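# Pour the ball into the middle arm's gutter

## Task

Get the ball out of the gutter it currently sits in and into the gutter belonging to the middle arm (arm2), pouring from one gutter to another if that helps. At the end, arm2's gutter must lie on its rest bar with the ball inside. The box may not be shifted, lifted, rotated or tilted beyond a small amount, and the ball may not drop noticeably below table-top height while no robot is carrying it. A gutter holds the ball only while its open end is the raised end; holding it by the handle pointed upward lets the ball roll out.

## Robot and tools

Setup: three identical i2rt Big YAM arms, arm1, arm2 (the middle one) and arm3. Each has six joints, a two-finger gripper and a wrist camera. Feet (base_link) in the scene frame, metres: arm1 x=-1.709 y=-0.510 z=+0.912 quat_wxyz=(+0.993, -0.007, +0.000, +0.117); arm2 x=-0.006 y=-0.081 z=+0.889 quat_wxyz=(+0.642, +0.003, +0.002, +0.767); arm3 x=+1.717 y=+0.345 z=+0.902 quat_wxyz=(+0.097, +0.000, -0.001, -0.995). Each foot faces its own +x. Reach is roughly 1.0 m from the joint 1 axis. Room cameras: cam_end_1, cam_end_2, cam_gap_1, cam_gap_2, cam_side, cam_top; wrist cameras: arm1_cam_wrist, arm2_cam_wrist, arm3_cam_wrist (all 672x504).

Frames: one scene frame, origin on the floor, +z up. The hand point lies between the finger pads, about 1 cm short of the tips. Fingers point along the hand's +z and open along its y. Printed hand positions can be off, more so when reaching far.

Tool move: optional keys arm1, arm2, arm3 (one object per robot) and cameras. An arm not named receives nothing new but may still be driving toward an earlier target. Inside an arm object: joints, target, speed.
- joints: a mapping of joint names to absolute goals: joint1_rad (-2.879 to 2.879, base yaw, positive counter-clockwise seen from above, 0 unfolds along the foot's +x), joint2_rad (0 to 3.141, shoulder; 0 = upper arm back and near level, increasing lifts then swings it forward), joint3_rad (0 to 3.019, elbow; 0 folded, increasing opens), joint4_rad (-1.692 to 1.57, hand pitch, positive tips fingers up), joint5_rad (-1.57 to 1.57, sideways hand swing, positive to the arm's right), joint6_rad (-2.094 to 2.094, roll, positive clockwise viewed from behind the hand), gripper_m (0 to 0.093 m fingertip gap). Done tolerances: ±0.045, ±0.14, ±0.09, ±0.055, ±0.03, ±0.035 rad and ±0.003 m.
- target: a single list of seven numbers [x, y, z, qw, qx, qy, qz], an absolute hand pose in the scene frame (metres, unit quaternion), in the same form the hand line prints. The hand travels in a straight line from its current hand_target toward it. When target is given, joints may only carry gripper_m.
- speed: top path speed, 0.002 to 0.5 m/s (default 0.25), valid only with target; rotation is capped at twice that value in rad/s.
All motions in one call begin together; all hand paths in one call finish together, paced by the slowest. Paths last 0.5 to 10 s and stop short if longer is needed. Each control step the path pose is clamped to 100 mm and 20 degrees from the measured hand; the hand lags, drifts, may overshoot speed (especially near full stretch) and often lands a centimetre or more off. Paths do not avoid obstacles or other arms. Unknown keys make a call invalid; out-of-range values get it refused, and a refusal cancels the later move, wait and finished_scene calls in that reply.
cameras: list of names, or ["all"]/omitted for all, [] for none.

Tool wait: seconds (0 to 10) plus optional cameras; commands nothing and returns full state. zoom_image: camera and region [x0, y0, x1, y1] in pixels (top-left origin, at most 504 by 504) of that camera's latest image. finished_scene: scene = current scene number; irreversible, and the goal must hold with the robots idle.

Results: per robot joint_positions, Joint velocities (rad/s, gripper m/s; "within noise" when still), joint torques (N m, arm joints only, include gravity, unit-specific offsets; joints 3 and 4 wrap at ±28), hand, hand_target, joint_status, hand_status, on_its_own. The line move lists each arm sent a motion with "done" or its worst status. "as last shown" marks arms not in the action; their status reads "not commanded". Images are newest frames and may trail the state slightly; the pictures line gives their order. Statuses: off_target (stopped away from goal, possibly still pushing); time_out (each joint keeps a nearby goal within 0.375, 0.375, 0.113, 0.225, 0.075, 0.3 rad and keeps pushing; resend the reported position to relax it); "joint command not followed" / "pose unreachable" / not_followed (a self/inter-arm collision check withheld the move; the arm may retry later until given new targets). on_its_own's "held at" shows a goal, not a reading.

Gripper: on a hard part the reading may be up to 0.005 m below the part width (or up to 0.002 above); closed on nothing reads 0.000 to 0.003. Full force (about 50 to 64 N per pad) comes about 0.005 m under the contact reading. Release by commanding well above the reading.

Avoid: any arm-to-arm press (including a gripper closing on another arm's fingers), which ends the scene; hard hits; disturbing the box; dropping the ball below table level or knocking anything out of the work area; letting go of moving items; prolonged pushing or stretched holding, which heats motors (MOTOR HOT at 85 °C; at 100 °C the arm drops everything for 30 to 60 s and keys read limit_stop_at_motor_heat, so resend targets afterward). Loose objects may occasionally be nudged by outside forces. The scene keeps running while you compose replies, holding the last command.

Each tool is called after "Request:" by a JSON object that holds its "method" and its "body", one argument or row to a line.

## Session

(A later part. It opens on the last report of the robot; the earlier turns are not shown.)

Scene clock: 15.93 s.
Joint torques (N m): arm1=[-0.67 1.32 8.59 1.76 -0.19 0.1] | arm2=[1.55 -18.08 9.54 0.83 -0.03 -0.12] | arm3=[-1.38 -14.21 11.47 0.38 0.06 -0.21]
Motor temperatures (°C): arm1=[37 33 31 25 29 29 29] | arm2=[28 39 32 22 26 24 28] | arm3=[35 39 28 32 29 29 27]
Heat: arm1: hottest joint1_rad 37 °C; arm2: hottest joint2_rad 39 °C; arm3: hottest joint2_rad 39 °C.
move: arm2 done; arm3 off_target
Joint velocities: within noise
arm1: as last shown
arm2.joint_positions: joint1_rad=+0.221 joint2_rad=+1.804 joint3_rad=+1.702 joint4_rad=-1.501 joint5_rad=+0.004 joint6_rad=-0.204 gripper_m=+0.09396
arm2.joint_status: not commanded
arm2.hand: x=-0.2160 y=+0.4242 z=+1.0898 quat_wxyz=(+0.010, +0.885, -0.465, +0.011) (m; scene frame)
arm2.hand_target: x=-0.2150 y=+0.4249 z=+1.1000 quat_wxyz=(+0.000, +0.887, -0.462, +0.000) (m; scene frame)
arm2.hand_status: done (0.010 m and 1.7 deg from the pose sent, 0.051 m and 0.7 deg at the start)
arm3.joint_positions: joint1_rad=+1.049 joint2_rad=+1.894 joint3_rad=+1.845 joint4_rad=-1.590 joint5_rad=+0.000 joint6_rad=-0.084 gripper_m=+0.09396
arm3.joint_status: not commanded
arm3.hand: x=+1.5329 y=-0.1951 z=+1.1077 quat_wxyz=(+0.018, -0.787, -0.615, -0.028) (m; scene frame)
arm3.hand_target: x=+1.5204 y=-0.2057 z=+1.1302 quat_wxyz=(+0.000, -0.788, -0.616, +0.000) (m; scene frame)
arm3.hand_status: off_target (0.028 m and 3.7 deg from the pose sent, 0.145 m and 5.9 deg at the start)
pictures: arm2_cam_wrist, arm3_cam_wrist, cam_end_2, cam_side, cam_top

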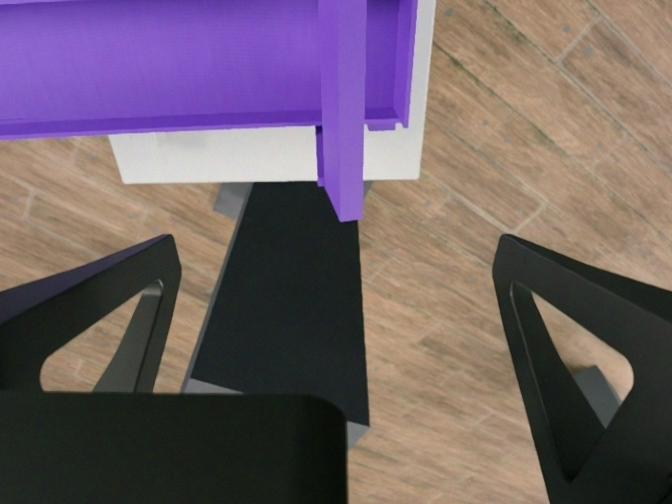

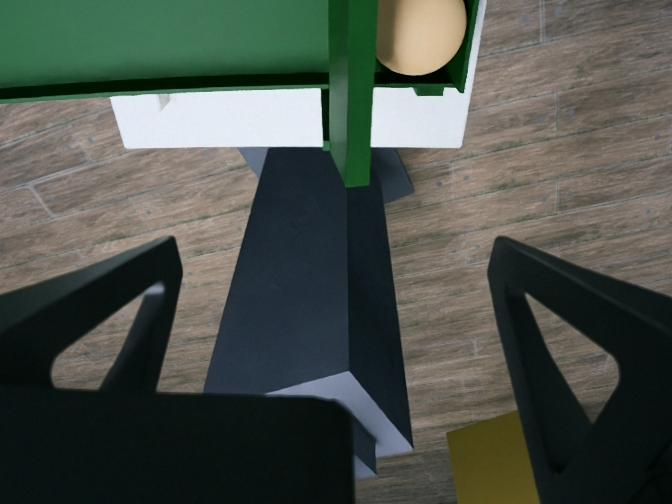

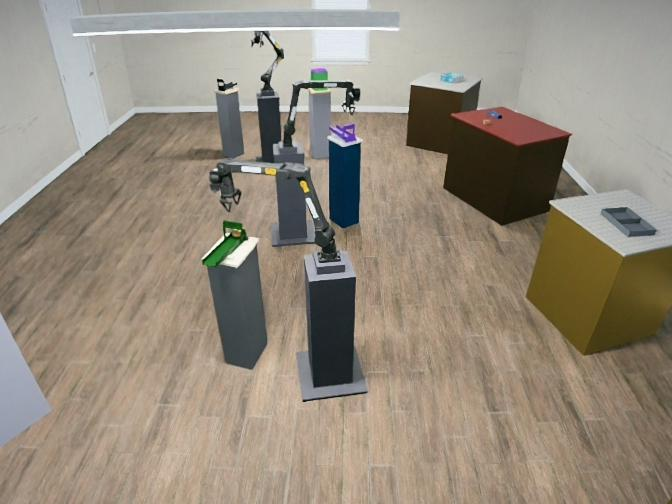

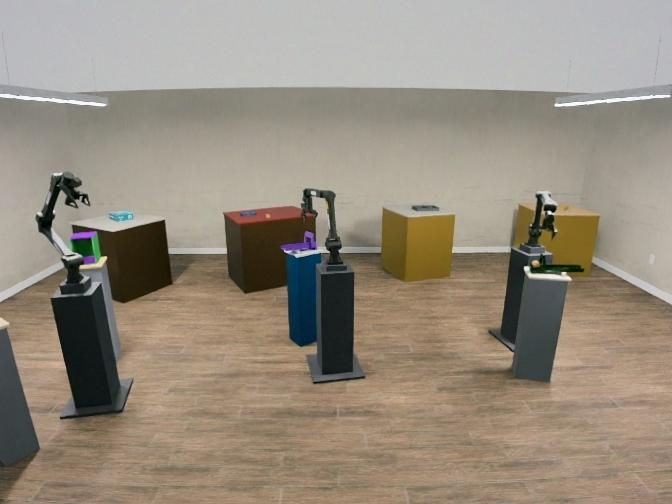

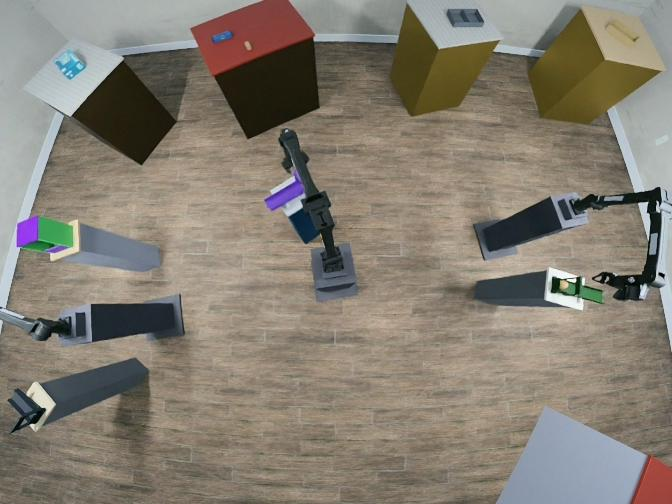

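Request:
{"method": "move", "body": {
  "arm3": {"target":[1.50,-0.235,1.065,0.069,0.785,0.614,0.054],"speed":0.15},
  "arm2": {"target":[-0.219,0.431,1.04,-0.077,-0.884,0.460,0.040],"speed":0.15},
  "cameras": ["arm2_cam_wrist","arm3_cam_wrist","cam_gap_2","cam_side","cam_end_2"]
}}

Request:
{"method": "zoom_image", "body": {
  "camera": "cam_side",
  "region": [270, 190, 350, 270]
}}

Request:
{"method": "zoom_image", "body": {
  "camera": "cam_side",
  "region": [510, 190, 590, 290]
}}

Request:
{"method": "zoom_image", "body": {
  "camera": "cam_end_2",
  "region": [190, 140, 370, 280]
}}

Scene clock: 19.40 s.
Joint torques (N m): arm1=[-0.67 1.26 8.58 1.77 -0.18 0.1] | arm2=[1.32 -16.03 9.72 0.8 -0.32 -0.22] | arm3=[-0.91 -15.15 11.33 0.35 -0.21 -0.22]
Motor temperatures (°C): arm1=[37 33 32 25 29 29 29] | arm2=[28 39 32 22 26 24 28] | arm3=[35 39 29 31 29 28 27]
Heat: arm1: hottest joint1_rad 37 °C; arm2: hottest joint2_rad 39 °C; arm3: hottest joint2_rad 39 °C.
move: arm2 done; arm3 off_target
Joint velocities: within noise
arm1: as last shown
arm2.joint_positions: joint1_rad=+0.175 joint2_rad=+1.848 joint3_rad=+1.633 joint4_rad=-1.411 joint5_rad=-0.160 joint6_rad=-0.252 gripper_m=+0.09396
arm2.joint_status: not commanded
arm2.hand: x=-0.2203 y=+0.4267 z=+1.0426 quat_wxyz=(+0.079, +0.881, -0.465, -0.036) (m; scene frame)
arm2.hand_target: x=-0.2190 y=+0.4308 z=+1.0400 quat_wxyz=(+0.077, +0.884, -0.460, -0.040) (m; scene frame)
arm2.hand_status: done (0.005 m and 0.8 deg from the pose sent, 0.050 m and 9.7 deg at the start)
arm3.joint_positions: joint1_rad=+0.980 joint2_rad=+2.016 joint3_rad=+1.863 joint4_rad=-1.510 joint5_rad=-0.169 joint6_rad=-0.151 gripper_m=+0.09396
arm3.joint_status: not commanded
arm3.hand: x=+1.5114 y=-0.2202 z=+1.0460 quat_wxyz=(-0.052, -0.787, -0.609, -0.080) (m; scene frame)
arm3.hand_target: x=+1.5004 y=-0.2337 z=+1.0654 quat_wxyz=(-0.069, -0.785, -0.614, -0.054) (m; scene frame)
arm3.hand_status: off_target (0.027 m and 3.6 deg from the pose sent, 0.067 m and 10.4 deg at the start)
pictures: arm2_cam_wrist, arm3_cam_wrist, cam_end_2, cam_gap_2, cam_side

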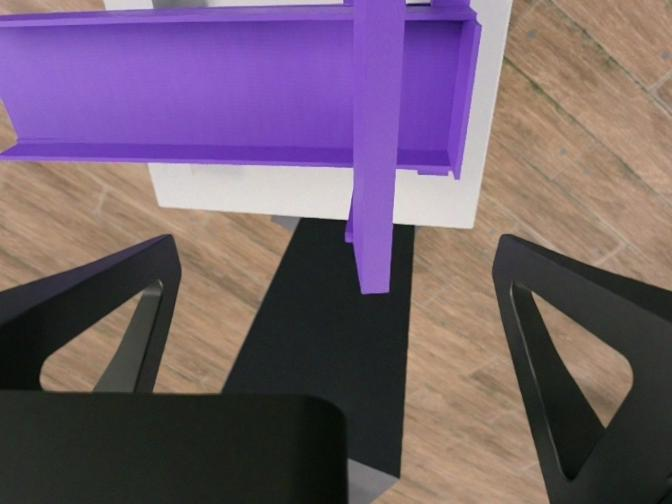

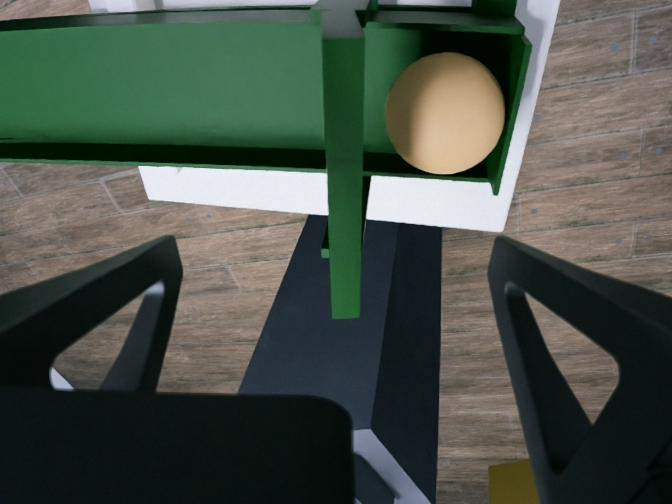

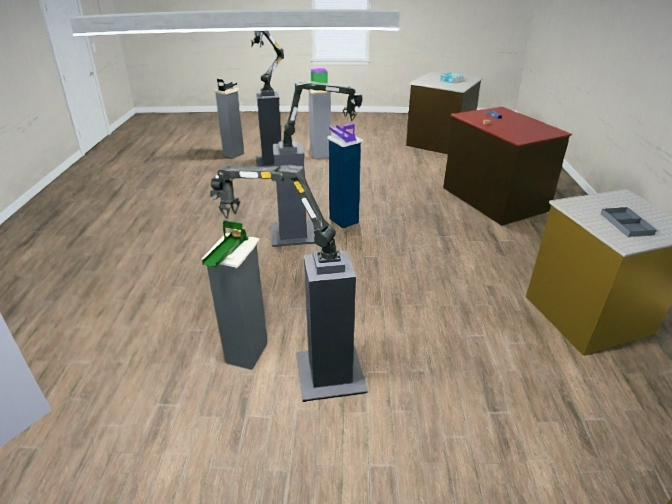

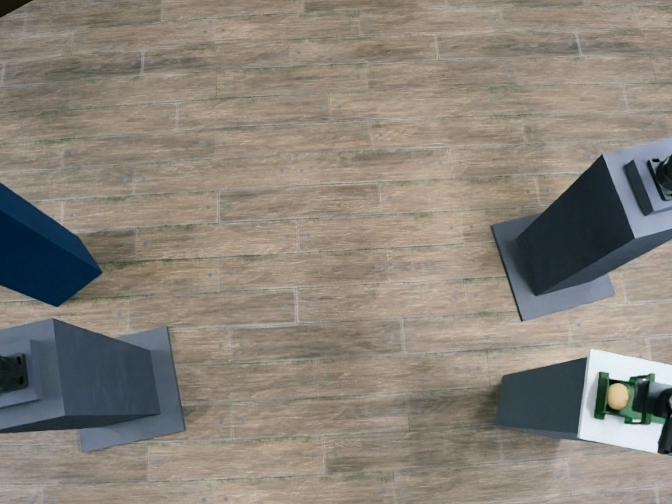

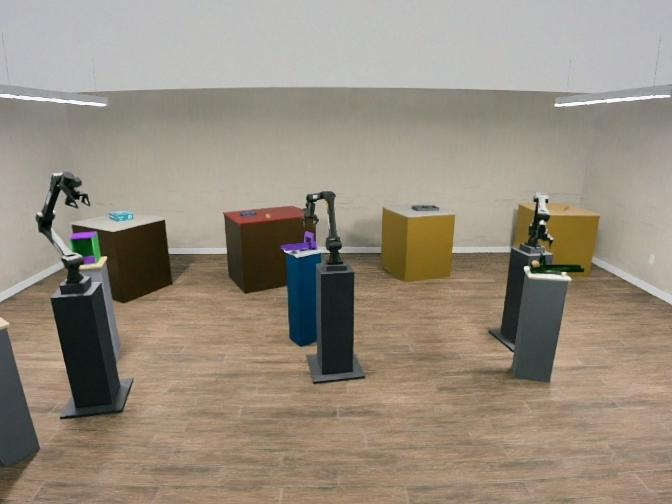

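Scaled by 6.300 from the camera's 672x504 image, which has a finer 960x720 frame.

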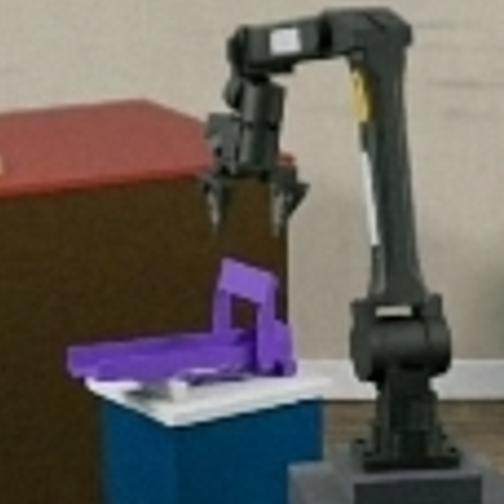

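Scaled by 5.040 from the camera's 672x504 image, which has a finer 960x720 frame.

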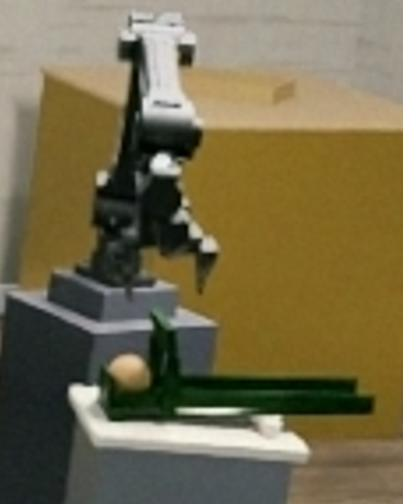

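Scaled by 2.800 from the camera's 672x504 image, which has a finer 960x720 frame.

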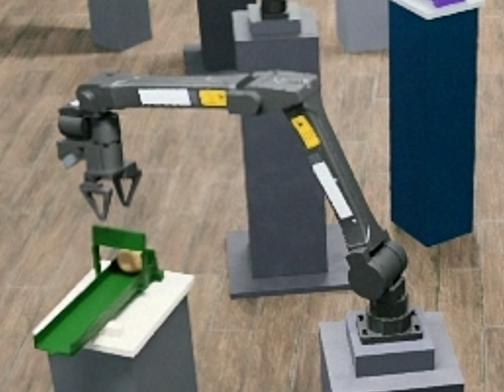

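Request:
{"method": "move", "body": {
  "arm3": {"target":[1.506,-0.236,0.993,0.069,0.785,0.614,0.054],"speed":0.12},
  "arm2": {"target":[-0.212,0.434,0.98,-0.077,-0.884,0.460,0.040],"speed":0.12},
  "cameras": ["arm2_cam_wrist","arm3_cam_wrist","cam_gap_2","cam_side","cam_end_2"]
}}

Request:
{"method": "zoom_image", "body": {
  "camera": "cam_side",
  "region": [270, 190, 350, 270]
}}

Request:
{"method": "zoom_image", "body": {
  "camera": "cam_side",
  "region": [510, 190, 590, 290]
}}

Request:
{"method": "zoom_image", "body": {
  "camera": "cam_end_2",
  "region": [190, 140, 370, 280]
}}

Scene clock: 21.60 s.
Joint torques (N m): arm1=[-0.73 1.32 8.61 1.77 -0.18 0.1] | arm2=[1.2 -16.15 9.22 0.77 -0.28 -0.22] | arm3=[-0.03 -15.33 7.88 0.54 -0.21 -0.14]
Motor temperatures (°C): arm1=[37 33 32 25 29 29 29] | arm2=[28 39 32 22 26 24 28] | arm3=[35 39 29 31 29 28 27]
Heat: arm1: hottest joint1_rad 37 °C; arm2: hottest joint2_rad 39 °C; arm3: hottest joint2_rad 39 °C.
move: arm2 done; arm3 done
Joint velocities: within noise
arm1: as last shown
arm2.joint_positions: joint1_rad=+0.163 joint2_rad=+1.893 joint3_rad=+1.540 joint4_rad=-1.272 joint5_rad=-0.160 joint6_rad=-0.266 gripper_m=+0.09396
arm2.joint_status: not commanded
arm2.hand: x=-0.2151 y=+0.4301 z=+0.9840 quat_wxyz=(+0.078, +0.882, -0.464, -0.038) (m; scene frame)
arm2.hand_target: x=-0.2119 y=+0.4340 z=+0.9800 quat_wxyz=(+0.077, +0.884, -0.460, -0.040) (m; scene frame)
arm2.hand_status: done (0.006 m and 0.5 deg from the pose sent, 0.064 m and 0.8 deg at the start)
arm3.joint_positions: joint1_rad=+0.980 joint2_rad=+2.050 joint3_rad=+1.773 joint4_rad=-1.341 joint5_rad=-0.170 joint6_rad=-0.151 gripper_m=+0.09396
arm3.joint_status: not commanded
arm3.hand: x=+1.5072 y=-0.2308 z=+0.9911 quat_wxyz=(-0.063, -0.787, -0.611, -0.061) (m; scene frame)
arm3.hand_target: x=+1.5060 y=-0.2360 z=+0.9931 quat_wxyz=(-0.069, -0.785, -0.614, -0.054) (m; scene frame)
arm3.hand_status: done (0.006 m and 1.1 deg from the pose sent, 0.056 m and 3.6 deg at the start)
pictures: arm2_cam_wrist, arm3_cam_wrist, cam_end_2, cam_gap_2, cam_side

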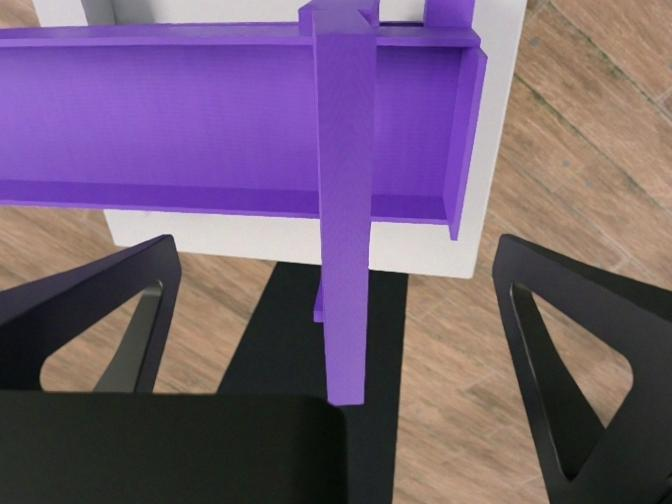

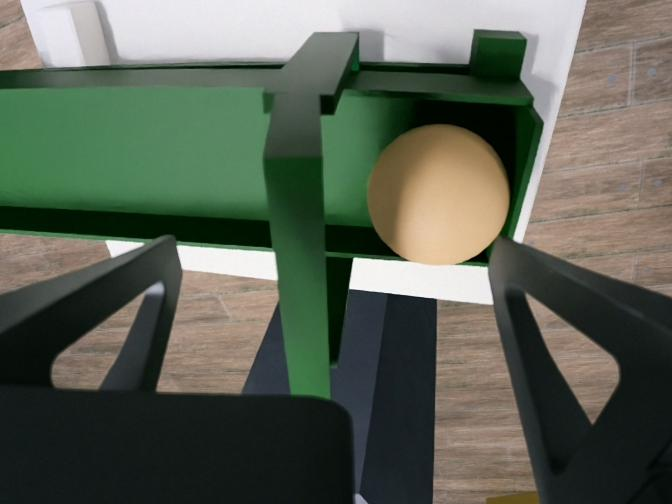

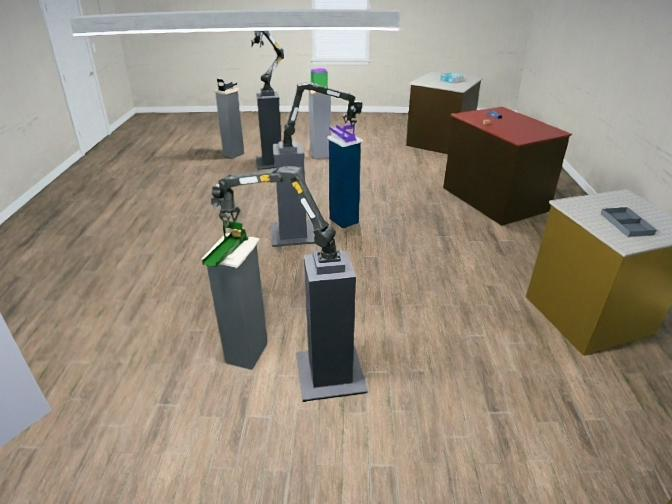

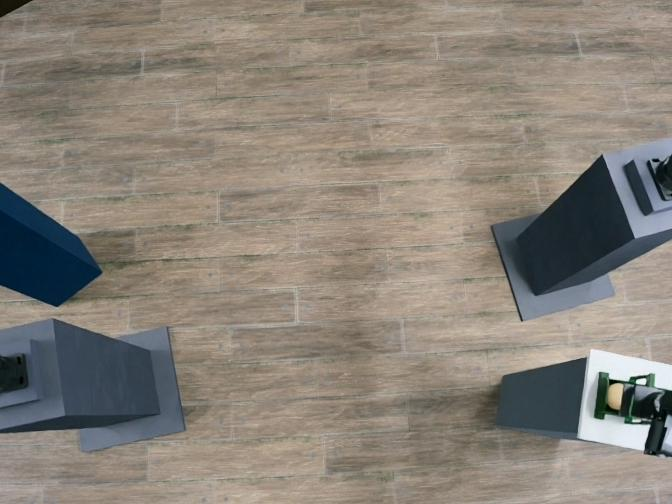

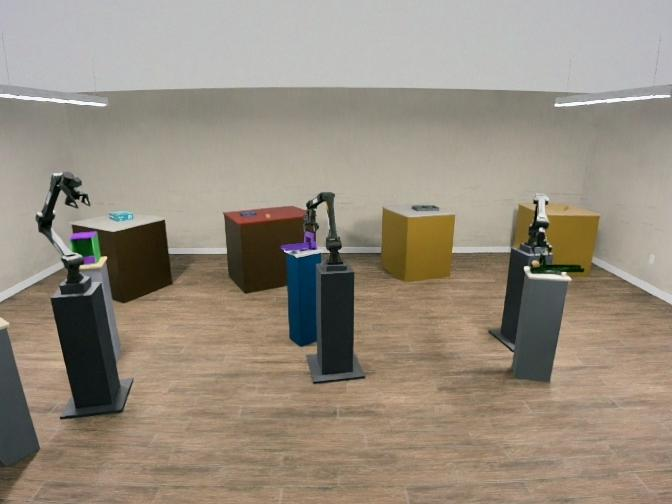

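Scaled by 6.300 from the camera's 672x504 image, which has a finer 960x720 frame.

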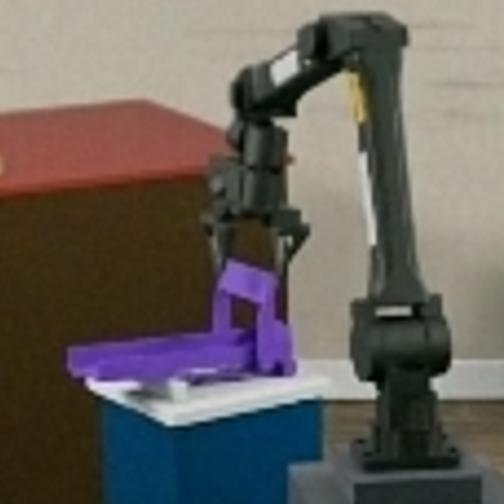

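Scaled by 5.040 from the camera's 672x504 image, which has a finer 960x720 frame.

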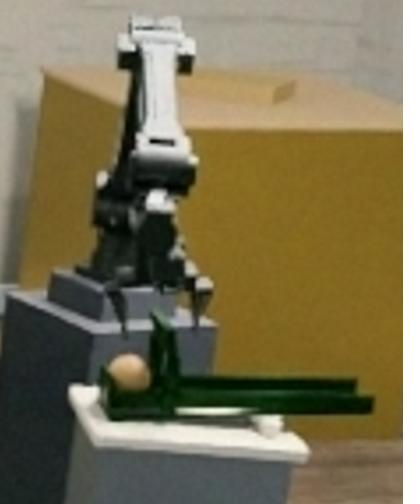

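Scaled by 2.800 from the camera's 672x504 image, which has a finer 960x720 frame.

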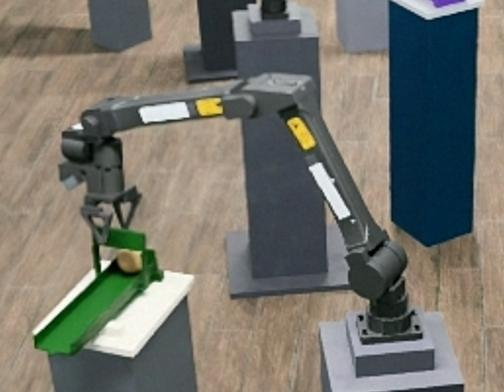

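Request:
{"method": "move", "body": {
  "arm3": {"target":[1.518,-0.238,0.981,0.069,0.785,0.614,0.054],"speed":0.1},
  "arm2": {"target":[-0.212,0.434,0.958,-0.077,-0.884,0.460,0.040],"speed":0.1},
  "cameras": []
}}

Request:
{"method": "move", "body": {
  "arm3": {"joints":{"gripper_m":0.04}},
  "arm2": {"joints":{"gripper_m":0.04}},
  "cameras": ["arm2_cam_wrist","arm3_cam_wrist","cam_side","cam_end_2"]
}}

Request:
{"method": "zoom_image", "body": {
  "camera": "cam_side",
  "region": [270, 190, 350, 270]
}}

Request:
{"method": "zoom_image", "body": {
  "camera": "cam_side",
  "region": [510, 190, 590, 290]
}}

Request:
{"method": "zoom_image", "body": {
  "camera": "cam_end_2",
  "region": [190, 140, 370, 280]
}}

Scene clock: 23.87 s.
Joint torques (N m): arm1=[-0.73 1.38 8.57 1.77 -0.18 0.1] | arm2=[1.14 -16.03 8.96 0.76 -0.26 -0.2] | arm3=[1.26 -15.09 7.65 0.57 -0.22 0.03]
Motor temperatures (°C): arm1=[37 33 32 25 28 29 29] | arm2=[28 39 33 22 26 24 28] | arm3=[35 39 29 31 29 28 27]
Heat: arm1: hottest joint1_rad 37 °C; arm2: hottest joint2_rad 39 °C; arm3: hottest joint2_rad 39 °C.
move: arm2 done; arm3 done
Joint velocities: within noise
arm1: as last shown
arm2.joint_positions: joint1_rad=+0.163 joint2_rad=+1.911 joint3_rad=+1.512 joint4_rad=-1.221 joint5_rad=-0.160 joint6_rad=-0.267 gripper_m=+0.09396
arm2.joint_status: not commanded
arm2.hand: x=-0.2155 y=+0.4307 z=+0.9641 quat_wxyz=(+0.076, +0.882, -0.463, -0.039) (m; scene frame)
arm2.hand_target: x=-0.2119 y=+0.4339 z=+0.9581 quat_wxyz=(+0.077, +0.884, -0.460, -0.040) (m; scene frame)
arm2.hand_status: done (0.008 m and 0.4 deg from the pose sent, 0.026 m and 0.5 deg at the start)
arm3.joint_positions: joint1_rad=+0.985 joint2_rad=+2.050 joint3_rad=+1.746 joint4_rad=-1.306 joint5_rad=-0.171 joint6_rad=-0.149 gripper_m=+0.09396
arm3.joint_status: not commanded
arm3.hand: x=+1.5105 y=-0.2311 z=+0.9812 quat_wxyz=(-0.066, -0.785, -0.613, -0.058) (m; scene frame)
arm3.hand_target: x=+1.5179 y=-0.2378 z=+0.9811 quat_wxyz=(-0.069, -0.785, -0.614, -0.054) (m; scene frame)
arm3.hand_status: done (0.010 m and 0.6 deg from the pose sent, 0.016 m and 1.1 deg at the start)
pictures: none
No camera images: "cameras" was empty.

Scene clock: 24.60 s.
Joint torques (N m): arm1=[-0.73 1.32 8.58 1.74 -0.18 0.1] | arm2=[1.2 -15.97 8.95 0.77 -0.28 -0.2] | arm3=[1.14 -15.21 7.65 0.55 -0.22 0.04]
Motor temperatures (°C): arm1=[37 33 32 25 28 29 29] | arm2=[28 39 33 22 26 24 28] | arm3=[35 39 29 31 29 28 27]
Heat: arm1: hottest joint1_rad 37 °C; arm2: hottest joint2_rad 39 °C; arm3: hottest joint2_rad 39 °C.
move: arm2 done; arm3 done
Joint velocities: within noise
arm1.joint_positions: joint1_rad=-0.748 joint2_rad=+0.602 joint3_rad=+1.393 joint4_rad=-1.555 joint5_rad=-0.170 joint6_rad=-0.184 gripper_m=+0.09396
arm1.joint_status: not commanded
arm1.hand: x=-1.5290 y=-0.5723 z=+1.4175 quat_wxyz=(-0.396, -0.115, -0.909, +0.067) (m; scene frame)
arm1.hand_target: x=-1.5308 y=-0.5713 z=+1.4255 quat_wxyz=(-0.405, -0.113, -0.905, +0.070) (m; scene frame)
arm1.hand_status: not commanded
arm2.joint_positions: joint1_rad=+0.163 joint2_rad=+1.911 joint3_rad=+1.512 joint4_rad=-1.221 joint5_rad=-0.160 joint6_rad=-0.267 gripper_m=+0.04015
arm2.joint_status: all done
arm2.hand: x=-0.2155 y=+0.4307 z=+0.9641 quat_wxyz=(+0.076, +0.882, -0.463, -0.039) (m; scene frame)
arm2.hand_target: x=-0.2119 y=+0.4339 z=+0.9581 quat_wxyz=(+0.077, +0.884, -0.460, -0.040) (m; scene frame)
arm2.hand_status: not commanded
arm3.joint_positions: joint1_rad=+0.985 joint2_rad=+2.050 joint3_rad=+1.746 joint4_rad=-1.305 joint5_rad=-0.171 joint6_rad=-0.149 gripper_m=+0.04022
arm3.joint_status: all done
arm3.hand: x=+1.5105 y=-0.2312 z=+0.9812 quat_wxyz=(-0.066, -0.785, -0.613, -0.058) (m; scene frame)
arm3.hand_target: x=+1.5179 y=-0.2379 z=+0.9811 quat_wxyz=(-0.069, -0.785, -0.614, -0.054) (m; scene frame)
arm3.hand_status: not commanded
pictures: arm2_cam_wrist, arm3_cam_wrist, cam_end_2, cam_side

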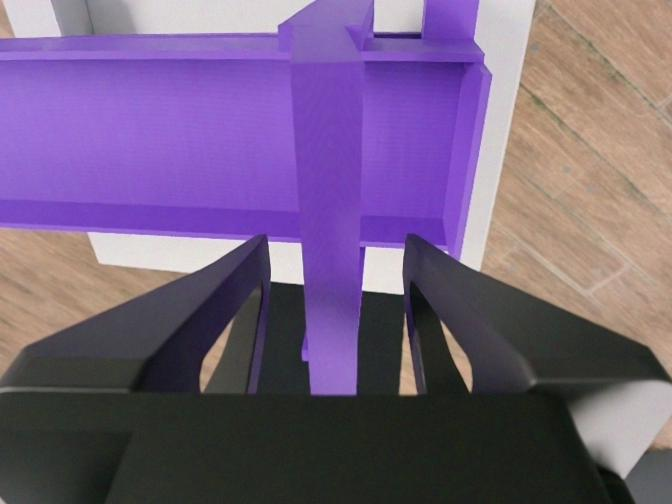

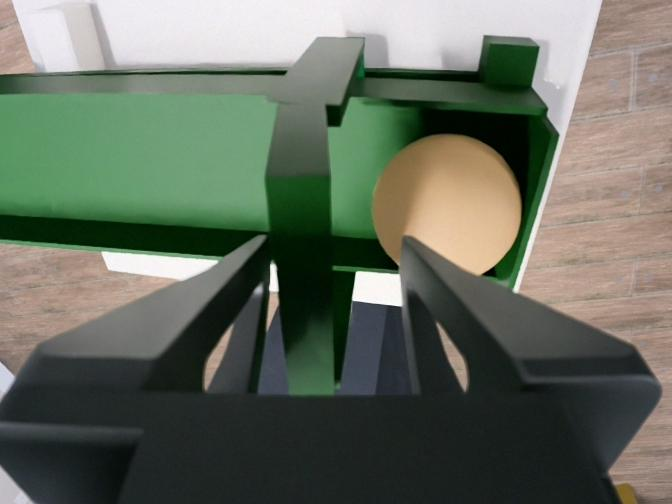

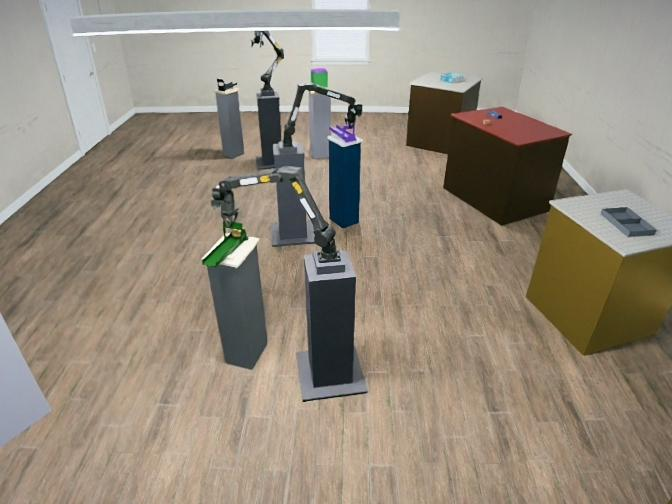

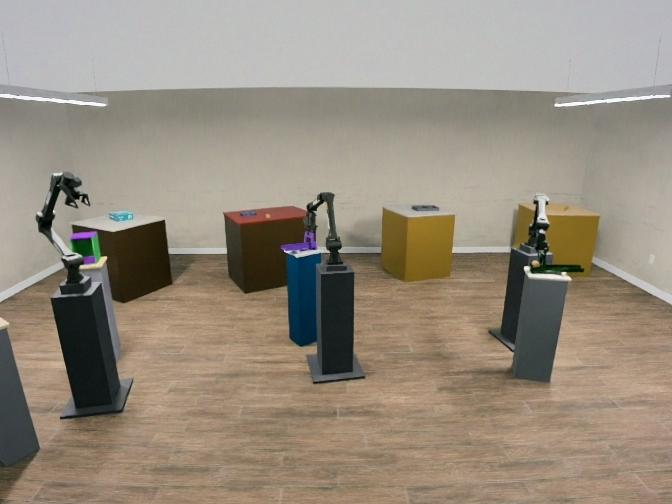

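Scaled by 6.300 from the camera's 672x504 image, which has a finer 960x720 frame.

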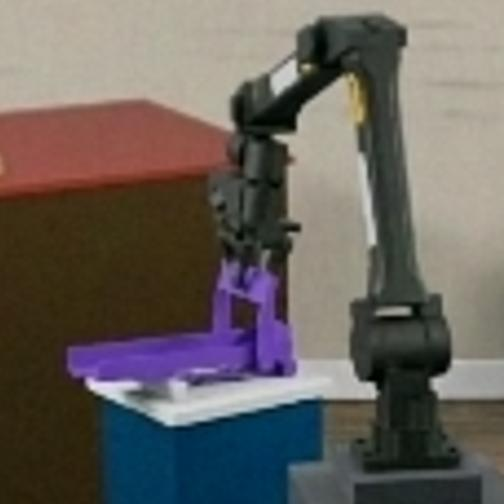

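Scaled by 5.040 from the camera's 672x504 image, which has a finer 960x720 frame.

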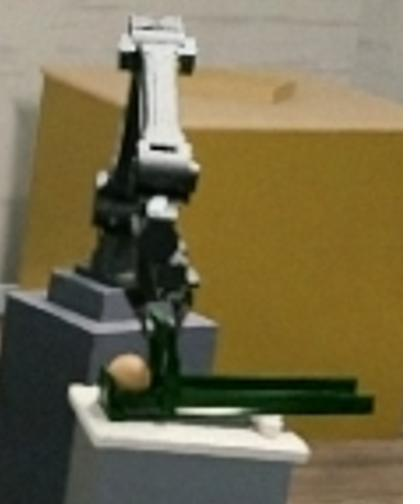

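Scaled by 2.800 from the camera's 672x504 image, which has a finer 960x720 frame.

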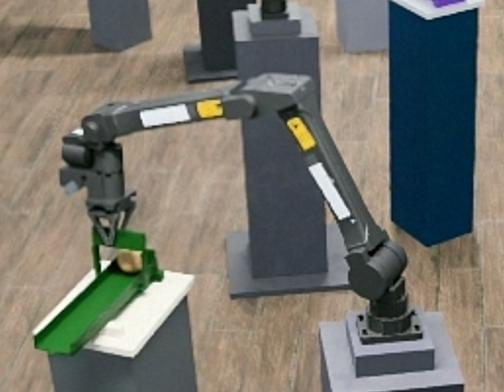

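Request:
{"method": "move", "body": {
  "arm3": {"target":[1.529,-0.241,0.981,0.069,0.785,0.614,0.054],"speed":0.08},
  "arm2": {"joints":{"gripper_m":0.024}},
  "cameras": ["arm3_cam_wrist","arm2_cam_wrist"]
}}

Scene clock: 26.00 s.
Joint torques (N m): arm1=[-0.73 1.32 8.59 1.76 -0.19 0.09] | arm2=[1.14 -15.91 8.96 0.8 -0.28 -0.21] | arm3=[1.14 -15.38 7.65 0.54 -0.2 0.02]
Motor temperatures (°C): arm1=[37 33 32 25 28 29 29] | arm2=[28 40 33 22 26 24 28] | arm3=[35 39 30 31 29 28 26]
Heat: arm1: hottest joint1_rad 37 °C; arm2: hottest joint2_rad 40 °C; arm3: hottest joint2_rad 39 °C.
move: arm2 done; arm3 done
Joint velocities: within noise
arm1: as last shown
arm2.joint_positions: joint1_rad=+0.163 joint2_rad=+1.911 joint3_rad=+1.512 joint4_rad=-1.221 joint5_rad=-0.160 joint6_rad=-0.267 gripper_m=+0.02408
arm2.joint_status: all done
arm2.hand: x=-0.2155 y=+0.4307 z=+0.9641 quat_wxyz=(+0.076, +0.882, -0.463, -0.039) (m; scene frame)
arm2.hand_target: x=-0.2119 y=+0.4339 z=+0.9581 quat_wxyz=(+0.077, +0.884, -0.460, -0.040) (m; scene frame)
arm2.hand_status: not commanded
arm3.joint_positions: joint1_rad=+1.006 joint2_rad=+2.050 joint3_rad=+1.739 joint4_rad=-1.300 joint5_rad=-0.172 joint6_rad=-0.131 gripper_m=+0.04014
arm3.joint_status: not commanded
arm3.hand: x=+1.5231 y=-0.2345 z=+0.9789 quat_wxyz=(-0.065, -0.784, -0.614, -0.060) (m; scene frame)
arm3.hand_target: x=+1.5290 y=-0.2408 z=+0.9810 quat_wxyz=(-0.069, -0.785, -0.614, -0.054) (m; scene frame)
arm3.hand_status: done (0.009 m and 0.8 deg from the pose sent, 0.021 m and 0.6 deg at the start)
pictures: arm2_cam_wrist, arm3_cam_wrist

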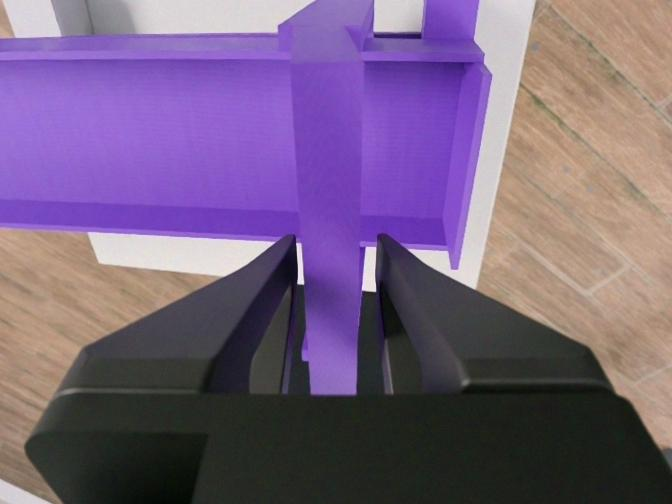

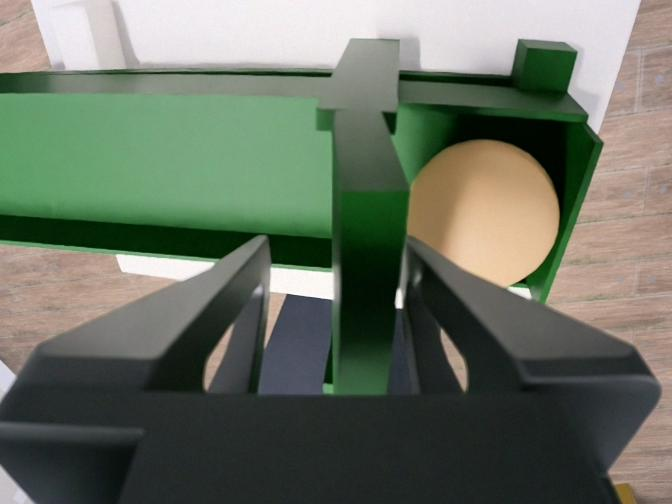

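Request:
{"method": "move", "body": {
  "arm3": {"target":[1.521,-0.239,0.981,0.069,0.785,0.614,0.054],"speed":0.08},
  "arm2": {"joints":{"gripper_m":0.016}},
  "cameras": ["arm3_cam_wrist","arm2_cam_wrist"]
}}

Request:
{"method": "move", "body": {
  "arm3": {"joints":{"gripper_m":0.022}},
  "arm2": {"joints":{"gripper_m":0.01}},
  "cameras": ["arm3_cam_wrist","arm2_cam_wrist"]
}}

Scene clock: 27.60 s.
Joint torques (N m): arm1=[-0.67 1.2 8.59 1.77 -0.18 0.1] | arm2=[1.08 -15.97 8.95 0.8 -0.22 -0.2] | arm3=[-0.26 -15.15 8.06 0.38 -0.18 -0.11]
Motor temperatures (°C): arm1=[37 33 32 25 28 29 29] | arm2=[28 40 33 22 26 24 28] | arm3=[35 39 30 31 29 28 26]
Heat: arm1: hottest joint1_rad 37 °C; arm2: hottest joint2_rad 40 °C; arm3: hottest joint2_rad 39 °C.
move: arm2 done; arm3 done
Joint velocities: within noise
arm1: as last shown
arm2.joint_positions: joint1_rad=+0.163 joint2_rad=+1.911 joint3_rad=+1.512 joint4_rad=-1.221 joint5_rad=-0.161 joint6_rad=-0.267 gripper_m=+0.01608
arm2.joint_status: all done
arm2.hand: x=-0.2157 y=+0.4307 z=+0.9641 quat_wxyz=(+0.077, +0.882, -0.463, -0.040) (m; scene frame)
arm2.hand_target: x=-0.2119 y=+0.4339 z=+0.9581 quat_wxyz=(+0.077, +0.884, -0.460, -0.040) (m; scene frame)
arm2.hand_status: not commanded
arm3.joint_positions: joint1_rad=+1.006 joint2_rad=+2.050 joint3_rad=+1.739 joint4_rad=-1.300 joint5_rad=-0.172 joint6_rad=-0.131 gripper_m=+0.04014
arm3.joint_status: not commanded
arm3.hand: x=+1.5231 y=-0.2345 z=+0.9789 quat_wxyz=(-0.065, -0.785, -0.614, -0.060) (m; scene frame)
arm3.hand_target: x=+1.5209 y=-0.2388 z=+0.9810 quat_wxyz=(-0.069, -0.785, -0.614, -0.054) (m; scene frame)
arm3.hand_status: done (0.005 m and 0.8 deg from the pose sent, 0.005 m and 0.8 deg at the start)
pictures: arm2_cam_wrist, arm3_cam_wrist

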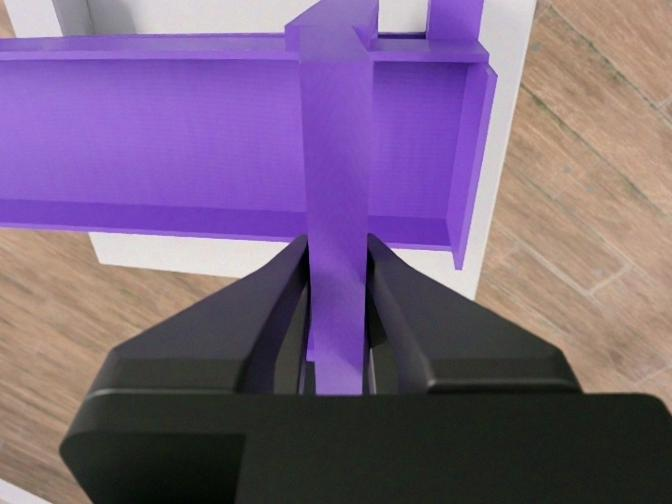

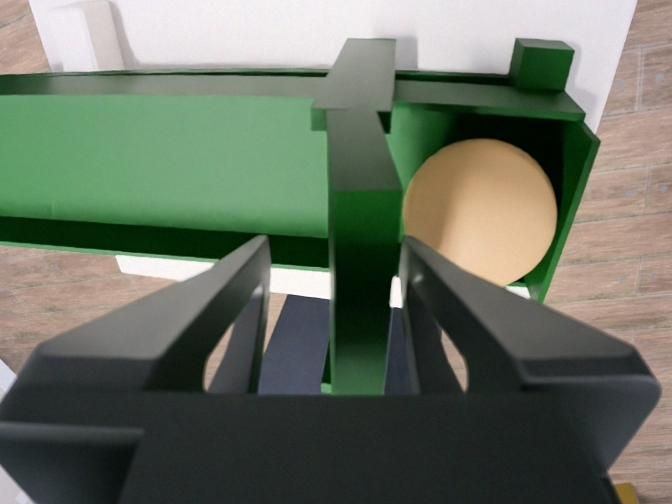

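Scene clock: 28.13 s.
Joint torques (N m): arm1=[-0.67 1.32 8.58 1.78 -0.18 0.1] | arm2=[1.2 -15.85 8.94 0.79 0.28 -0.17] | arm3=[-0.26 -15.15 8.05 0.35 -0.18 -0.1]
Motor temperatures (°C): arm1=[37 33 32 25 28 29 29] | arm2=[28 40 33 22 26 24 28] | arm3=[35 39 30 31 29 28 26]
Heat: arm1: hottest joint1_rad 37 °C; arm2: hottest joint2_rad 40 °C; arm3: hottest joint2_rad 39 °C.
move: arm2 done; arm3 done
Joint velocities: within noise
arm1: as last shown
arm2.joint_positions: joint1_rad=+0.163 joint2_rad=+1.911 joint3_rad=+1.512 joint4_rad=-1.221 joint5_rad=-0.172 joint6_rad=-0.271 gripper_m=+0.01214
arm2.joint_status: all done
arm2.hand: x=-0.2175 y=+0.4300 z=+0.9645 quat_wxyz=(+0.081, +0.883, -0.461, -0.044) (m; scene frame)
arm2.hand_target: x=-0.2121 y=+0.4338 z=+0.9581 quat_wxyz=(+0.077, +0.884, -0.460, -0.040) (m; scene frame)
arm2.hand_status: not commanded
arm3.joint_positions: joint1_rad=+1.006 joint2_rad=+2.050 joint3_rad=+1.739 joint4_rad=-1.300 joint5_rad=-0.172 joint6_rad=-0.131 gripper_m=+0.02224
arm3.joint_status: all done
arm3.hand: x=+1.5231 y=-0.2345 z=+0.9789 quat_wxyz=(-0.065, -0.785, -0.614, -0.060) (m; scene frame)
arm3.hand_target: x=+1.5209 y=-0.2388 z=+0.9810 quat_wxyz=(-0.069, -0.785, -0.614, -0.054) (m; scene frame)
arm3.hand_status: not commanded
pictures: arm2_cam_wrist, arm3_cam_wrist

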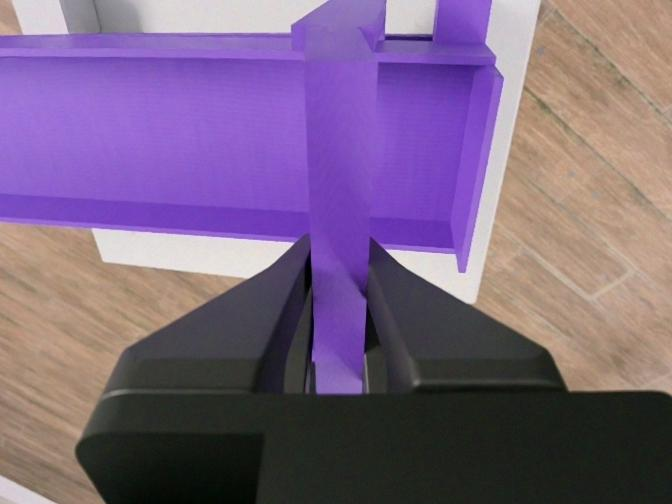

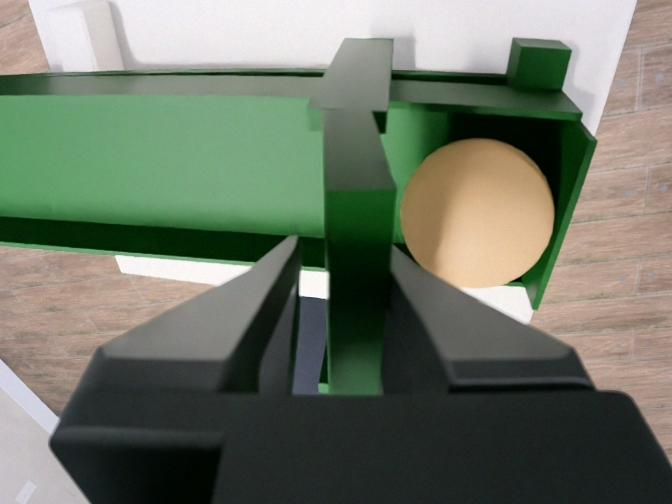

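Request:
{"method": "move", "body": {
  "arm3": {"joints":{"gripper_m":0.014}},
  "arm2": {"joints":{"gripper_m":0.003}},
  "cameras": []
}}

Request:
{"method": "move", "body": {
  "arm3": {"joints":{"gripper_m":0.003}},
  "cameras": ["arm3_cam_wrist","arm2_cam_wrist","cam_side"]
}}

Scene clock: 29.10 s.
Joint torques (N m): arm1=[-0.67 1.32 8.59 1.76 -0.18 0.1] | arm2=[1.08 -15.97 8.91 0.75 0.28 -0.15] | arm3=[-0.21 -15.15 8.05 0.36 -0.1 -0.1]
Motor temperatures (°C): arm1=[37 33 32 25 28 29 29] | arm2=[28 40 33 22 26 24 28] | arm3=[35 39 30 31 29 28 26]
Heat: arm1: hottest joint1_rad 37 °C; arm2: hottest joint2_rad 40 °C; arm3: hottest joint2_rad 39 °C.
move: arm2 off_target; arm3 done
Joint velocities: within noise
arm1: as last shown
arm2.joint_positions: joint1_rad=+0.163 joint2_rad=+1.911 joint3_rad=+1.512 joint4_rad=-1.221 joint5_rad=-0.172 joint6_rad=-0.272 gripper_m=+0.01212
arm2.joint_status: gripper_m off_target (ended at +0.01212, target +0.00300)
arm2.hand: x=-0.2175 y=+0.4300 z=+0.9645 quat_wxyz=(+0.081, +0.883, -0.461, -0.044) (m; scene frame)
arm2.hand_target: x=-0.2120 y=+0.4338 z=+0.9581 quat_wxyz=(+0.077, +0.884, -0.460, -0.040) (m; scene frame)
arm2.hand_status: not commanded
arm3.joint_positions: joint1_rad=+1.006 joint2_rad=+2.050 joint3_rad=+1.739 joint4_rad=-1.300 joint5_rad=-0.174 joint6_rad=-0.131 gripper_m=+0.01439
arm3.joint_status: all done
arm3.hand: x=+1.5235 y=-0.2346 z=+0.9790 quat_wxyz=(-0.066, -0.784, -0.614, -0.060) (m; scene frame)
arm3.hand_target: x=+1.5210 y=-0.2388 z=+0.9810 quat_wxyz=(-0.069, -0.785, -0.614, -0.054) (m; scene frame)
arm3.hand_status: not commanded
pictures: none
No camera images: "cameras" was empty.

Scene clock: 29.53 s.
Joint torques (N m): arm1=[-0.73 1.32 8.58 1.76 -0.18 0.11] | arm2=[1.14 -16.09 8.95 0.77 0.28 -0.16] | arm3=[-0.15 -15.21 8.02 0.38 0.09 -0.1]
Motor temperatures (°C): arm1=[37 33 32 25 28 29 29] | arm2=[28 40 33 22 26 24 28] | arm3=[35 39 30 31 28 28 26]
Heat: arm1: hottest joint1_rad 37 °C; arm2: hottest joint2_rad 40 °C; arm3: hottest joint2_rad 39 °C.
move: arm3 off_target
Joint velocities: within noise
arm1, arm2: as last shown
arm3.joint_positions: joint1_rad=+1.006 joint2_rad=+2.050 joint3_rad=+1.739 joint4_rad=-1.300 joint5_rad=-0.180 joint6_rad=-0.131 gripper_m=+0.01302
arm3.joint_status: gripper_m off_target (ended at +0.01304, target +0.00300)
arm3.hand: x=+1.5244 y=-0.2350 z=+0.9791 quat_wxyz=(-0.068, -0.784, -0.614, -0.062) (m; scene frame)
arm3.hand_target: x=+1.5210 y=-0.2388 z=+0.9810 quat_wxyz=(-0.069, -0.785, -0.614, -0.054) (m; scene frame)
arm3.hand_status: not commanded
pictures: arm2_cam_wrist, arm3_cam_wrist, cam_side

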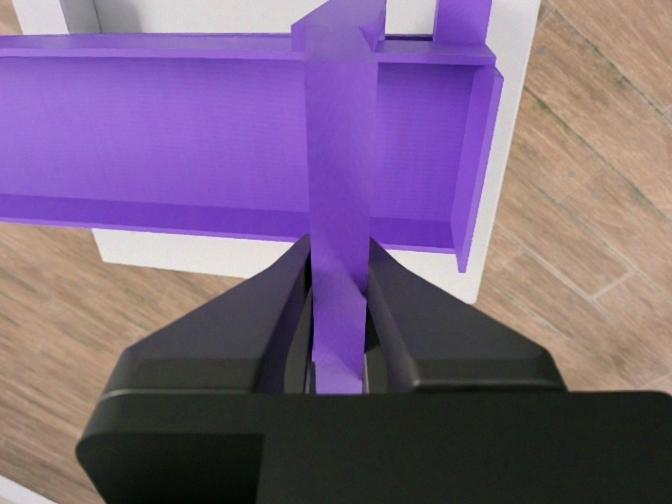

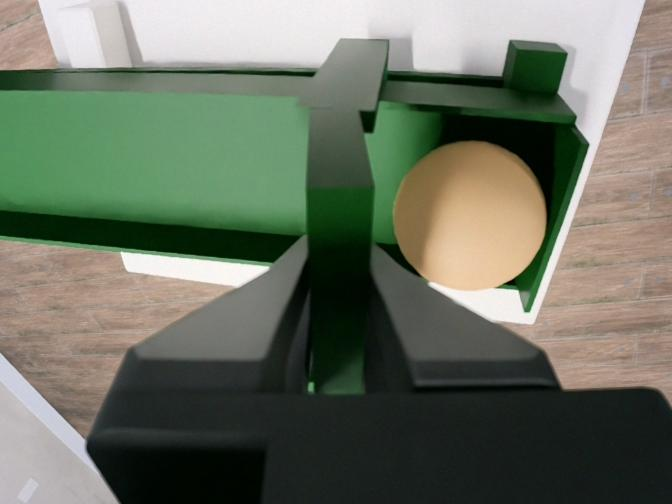

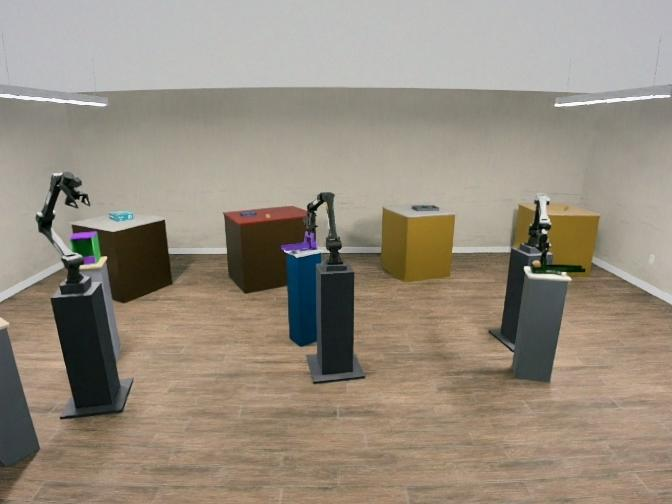

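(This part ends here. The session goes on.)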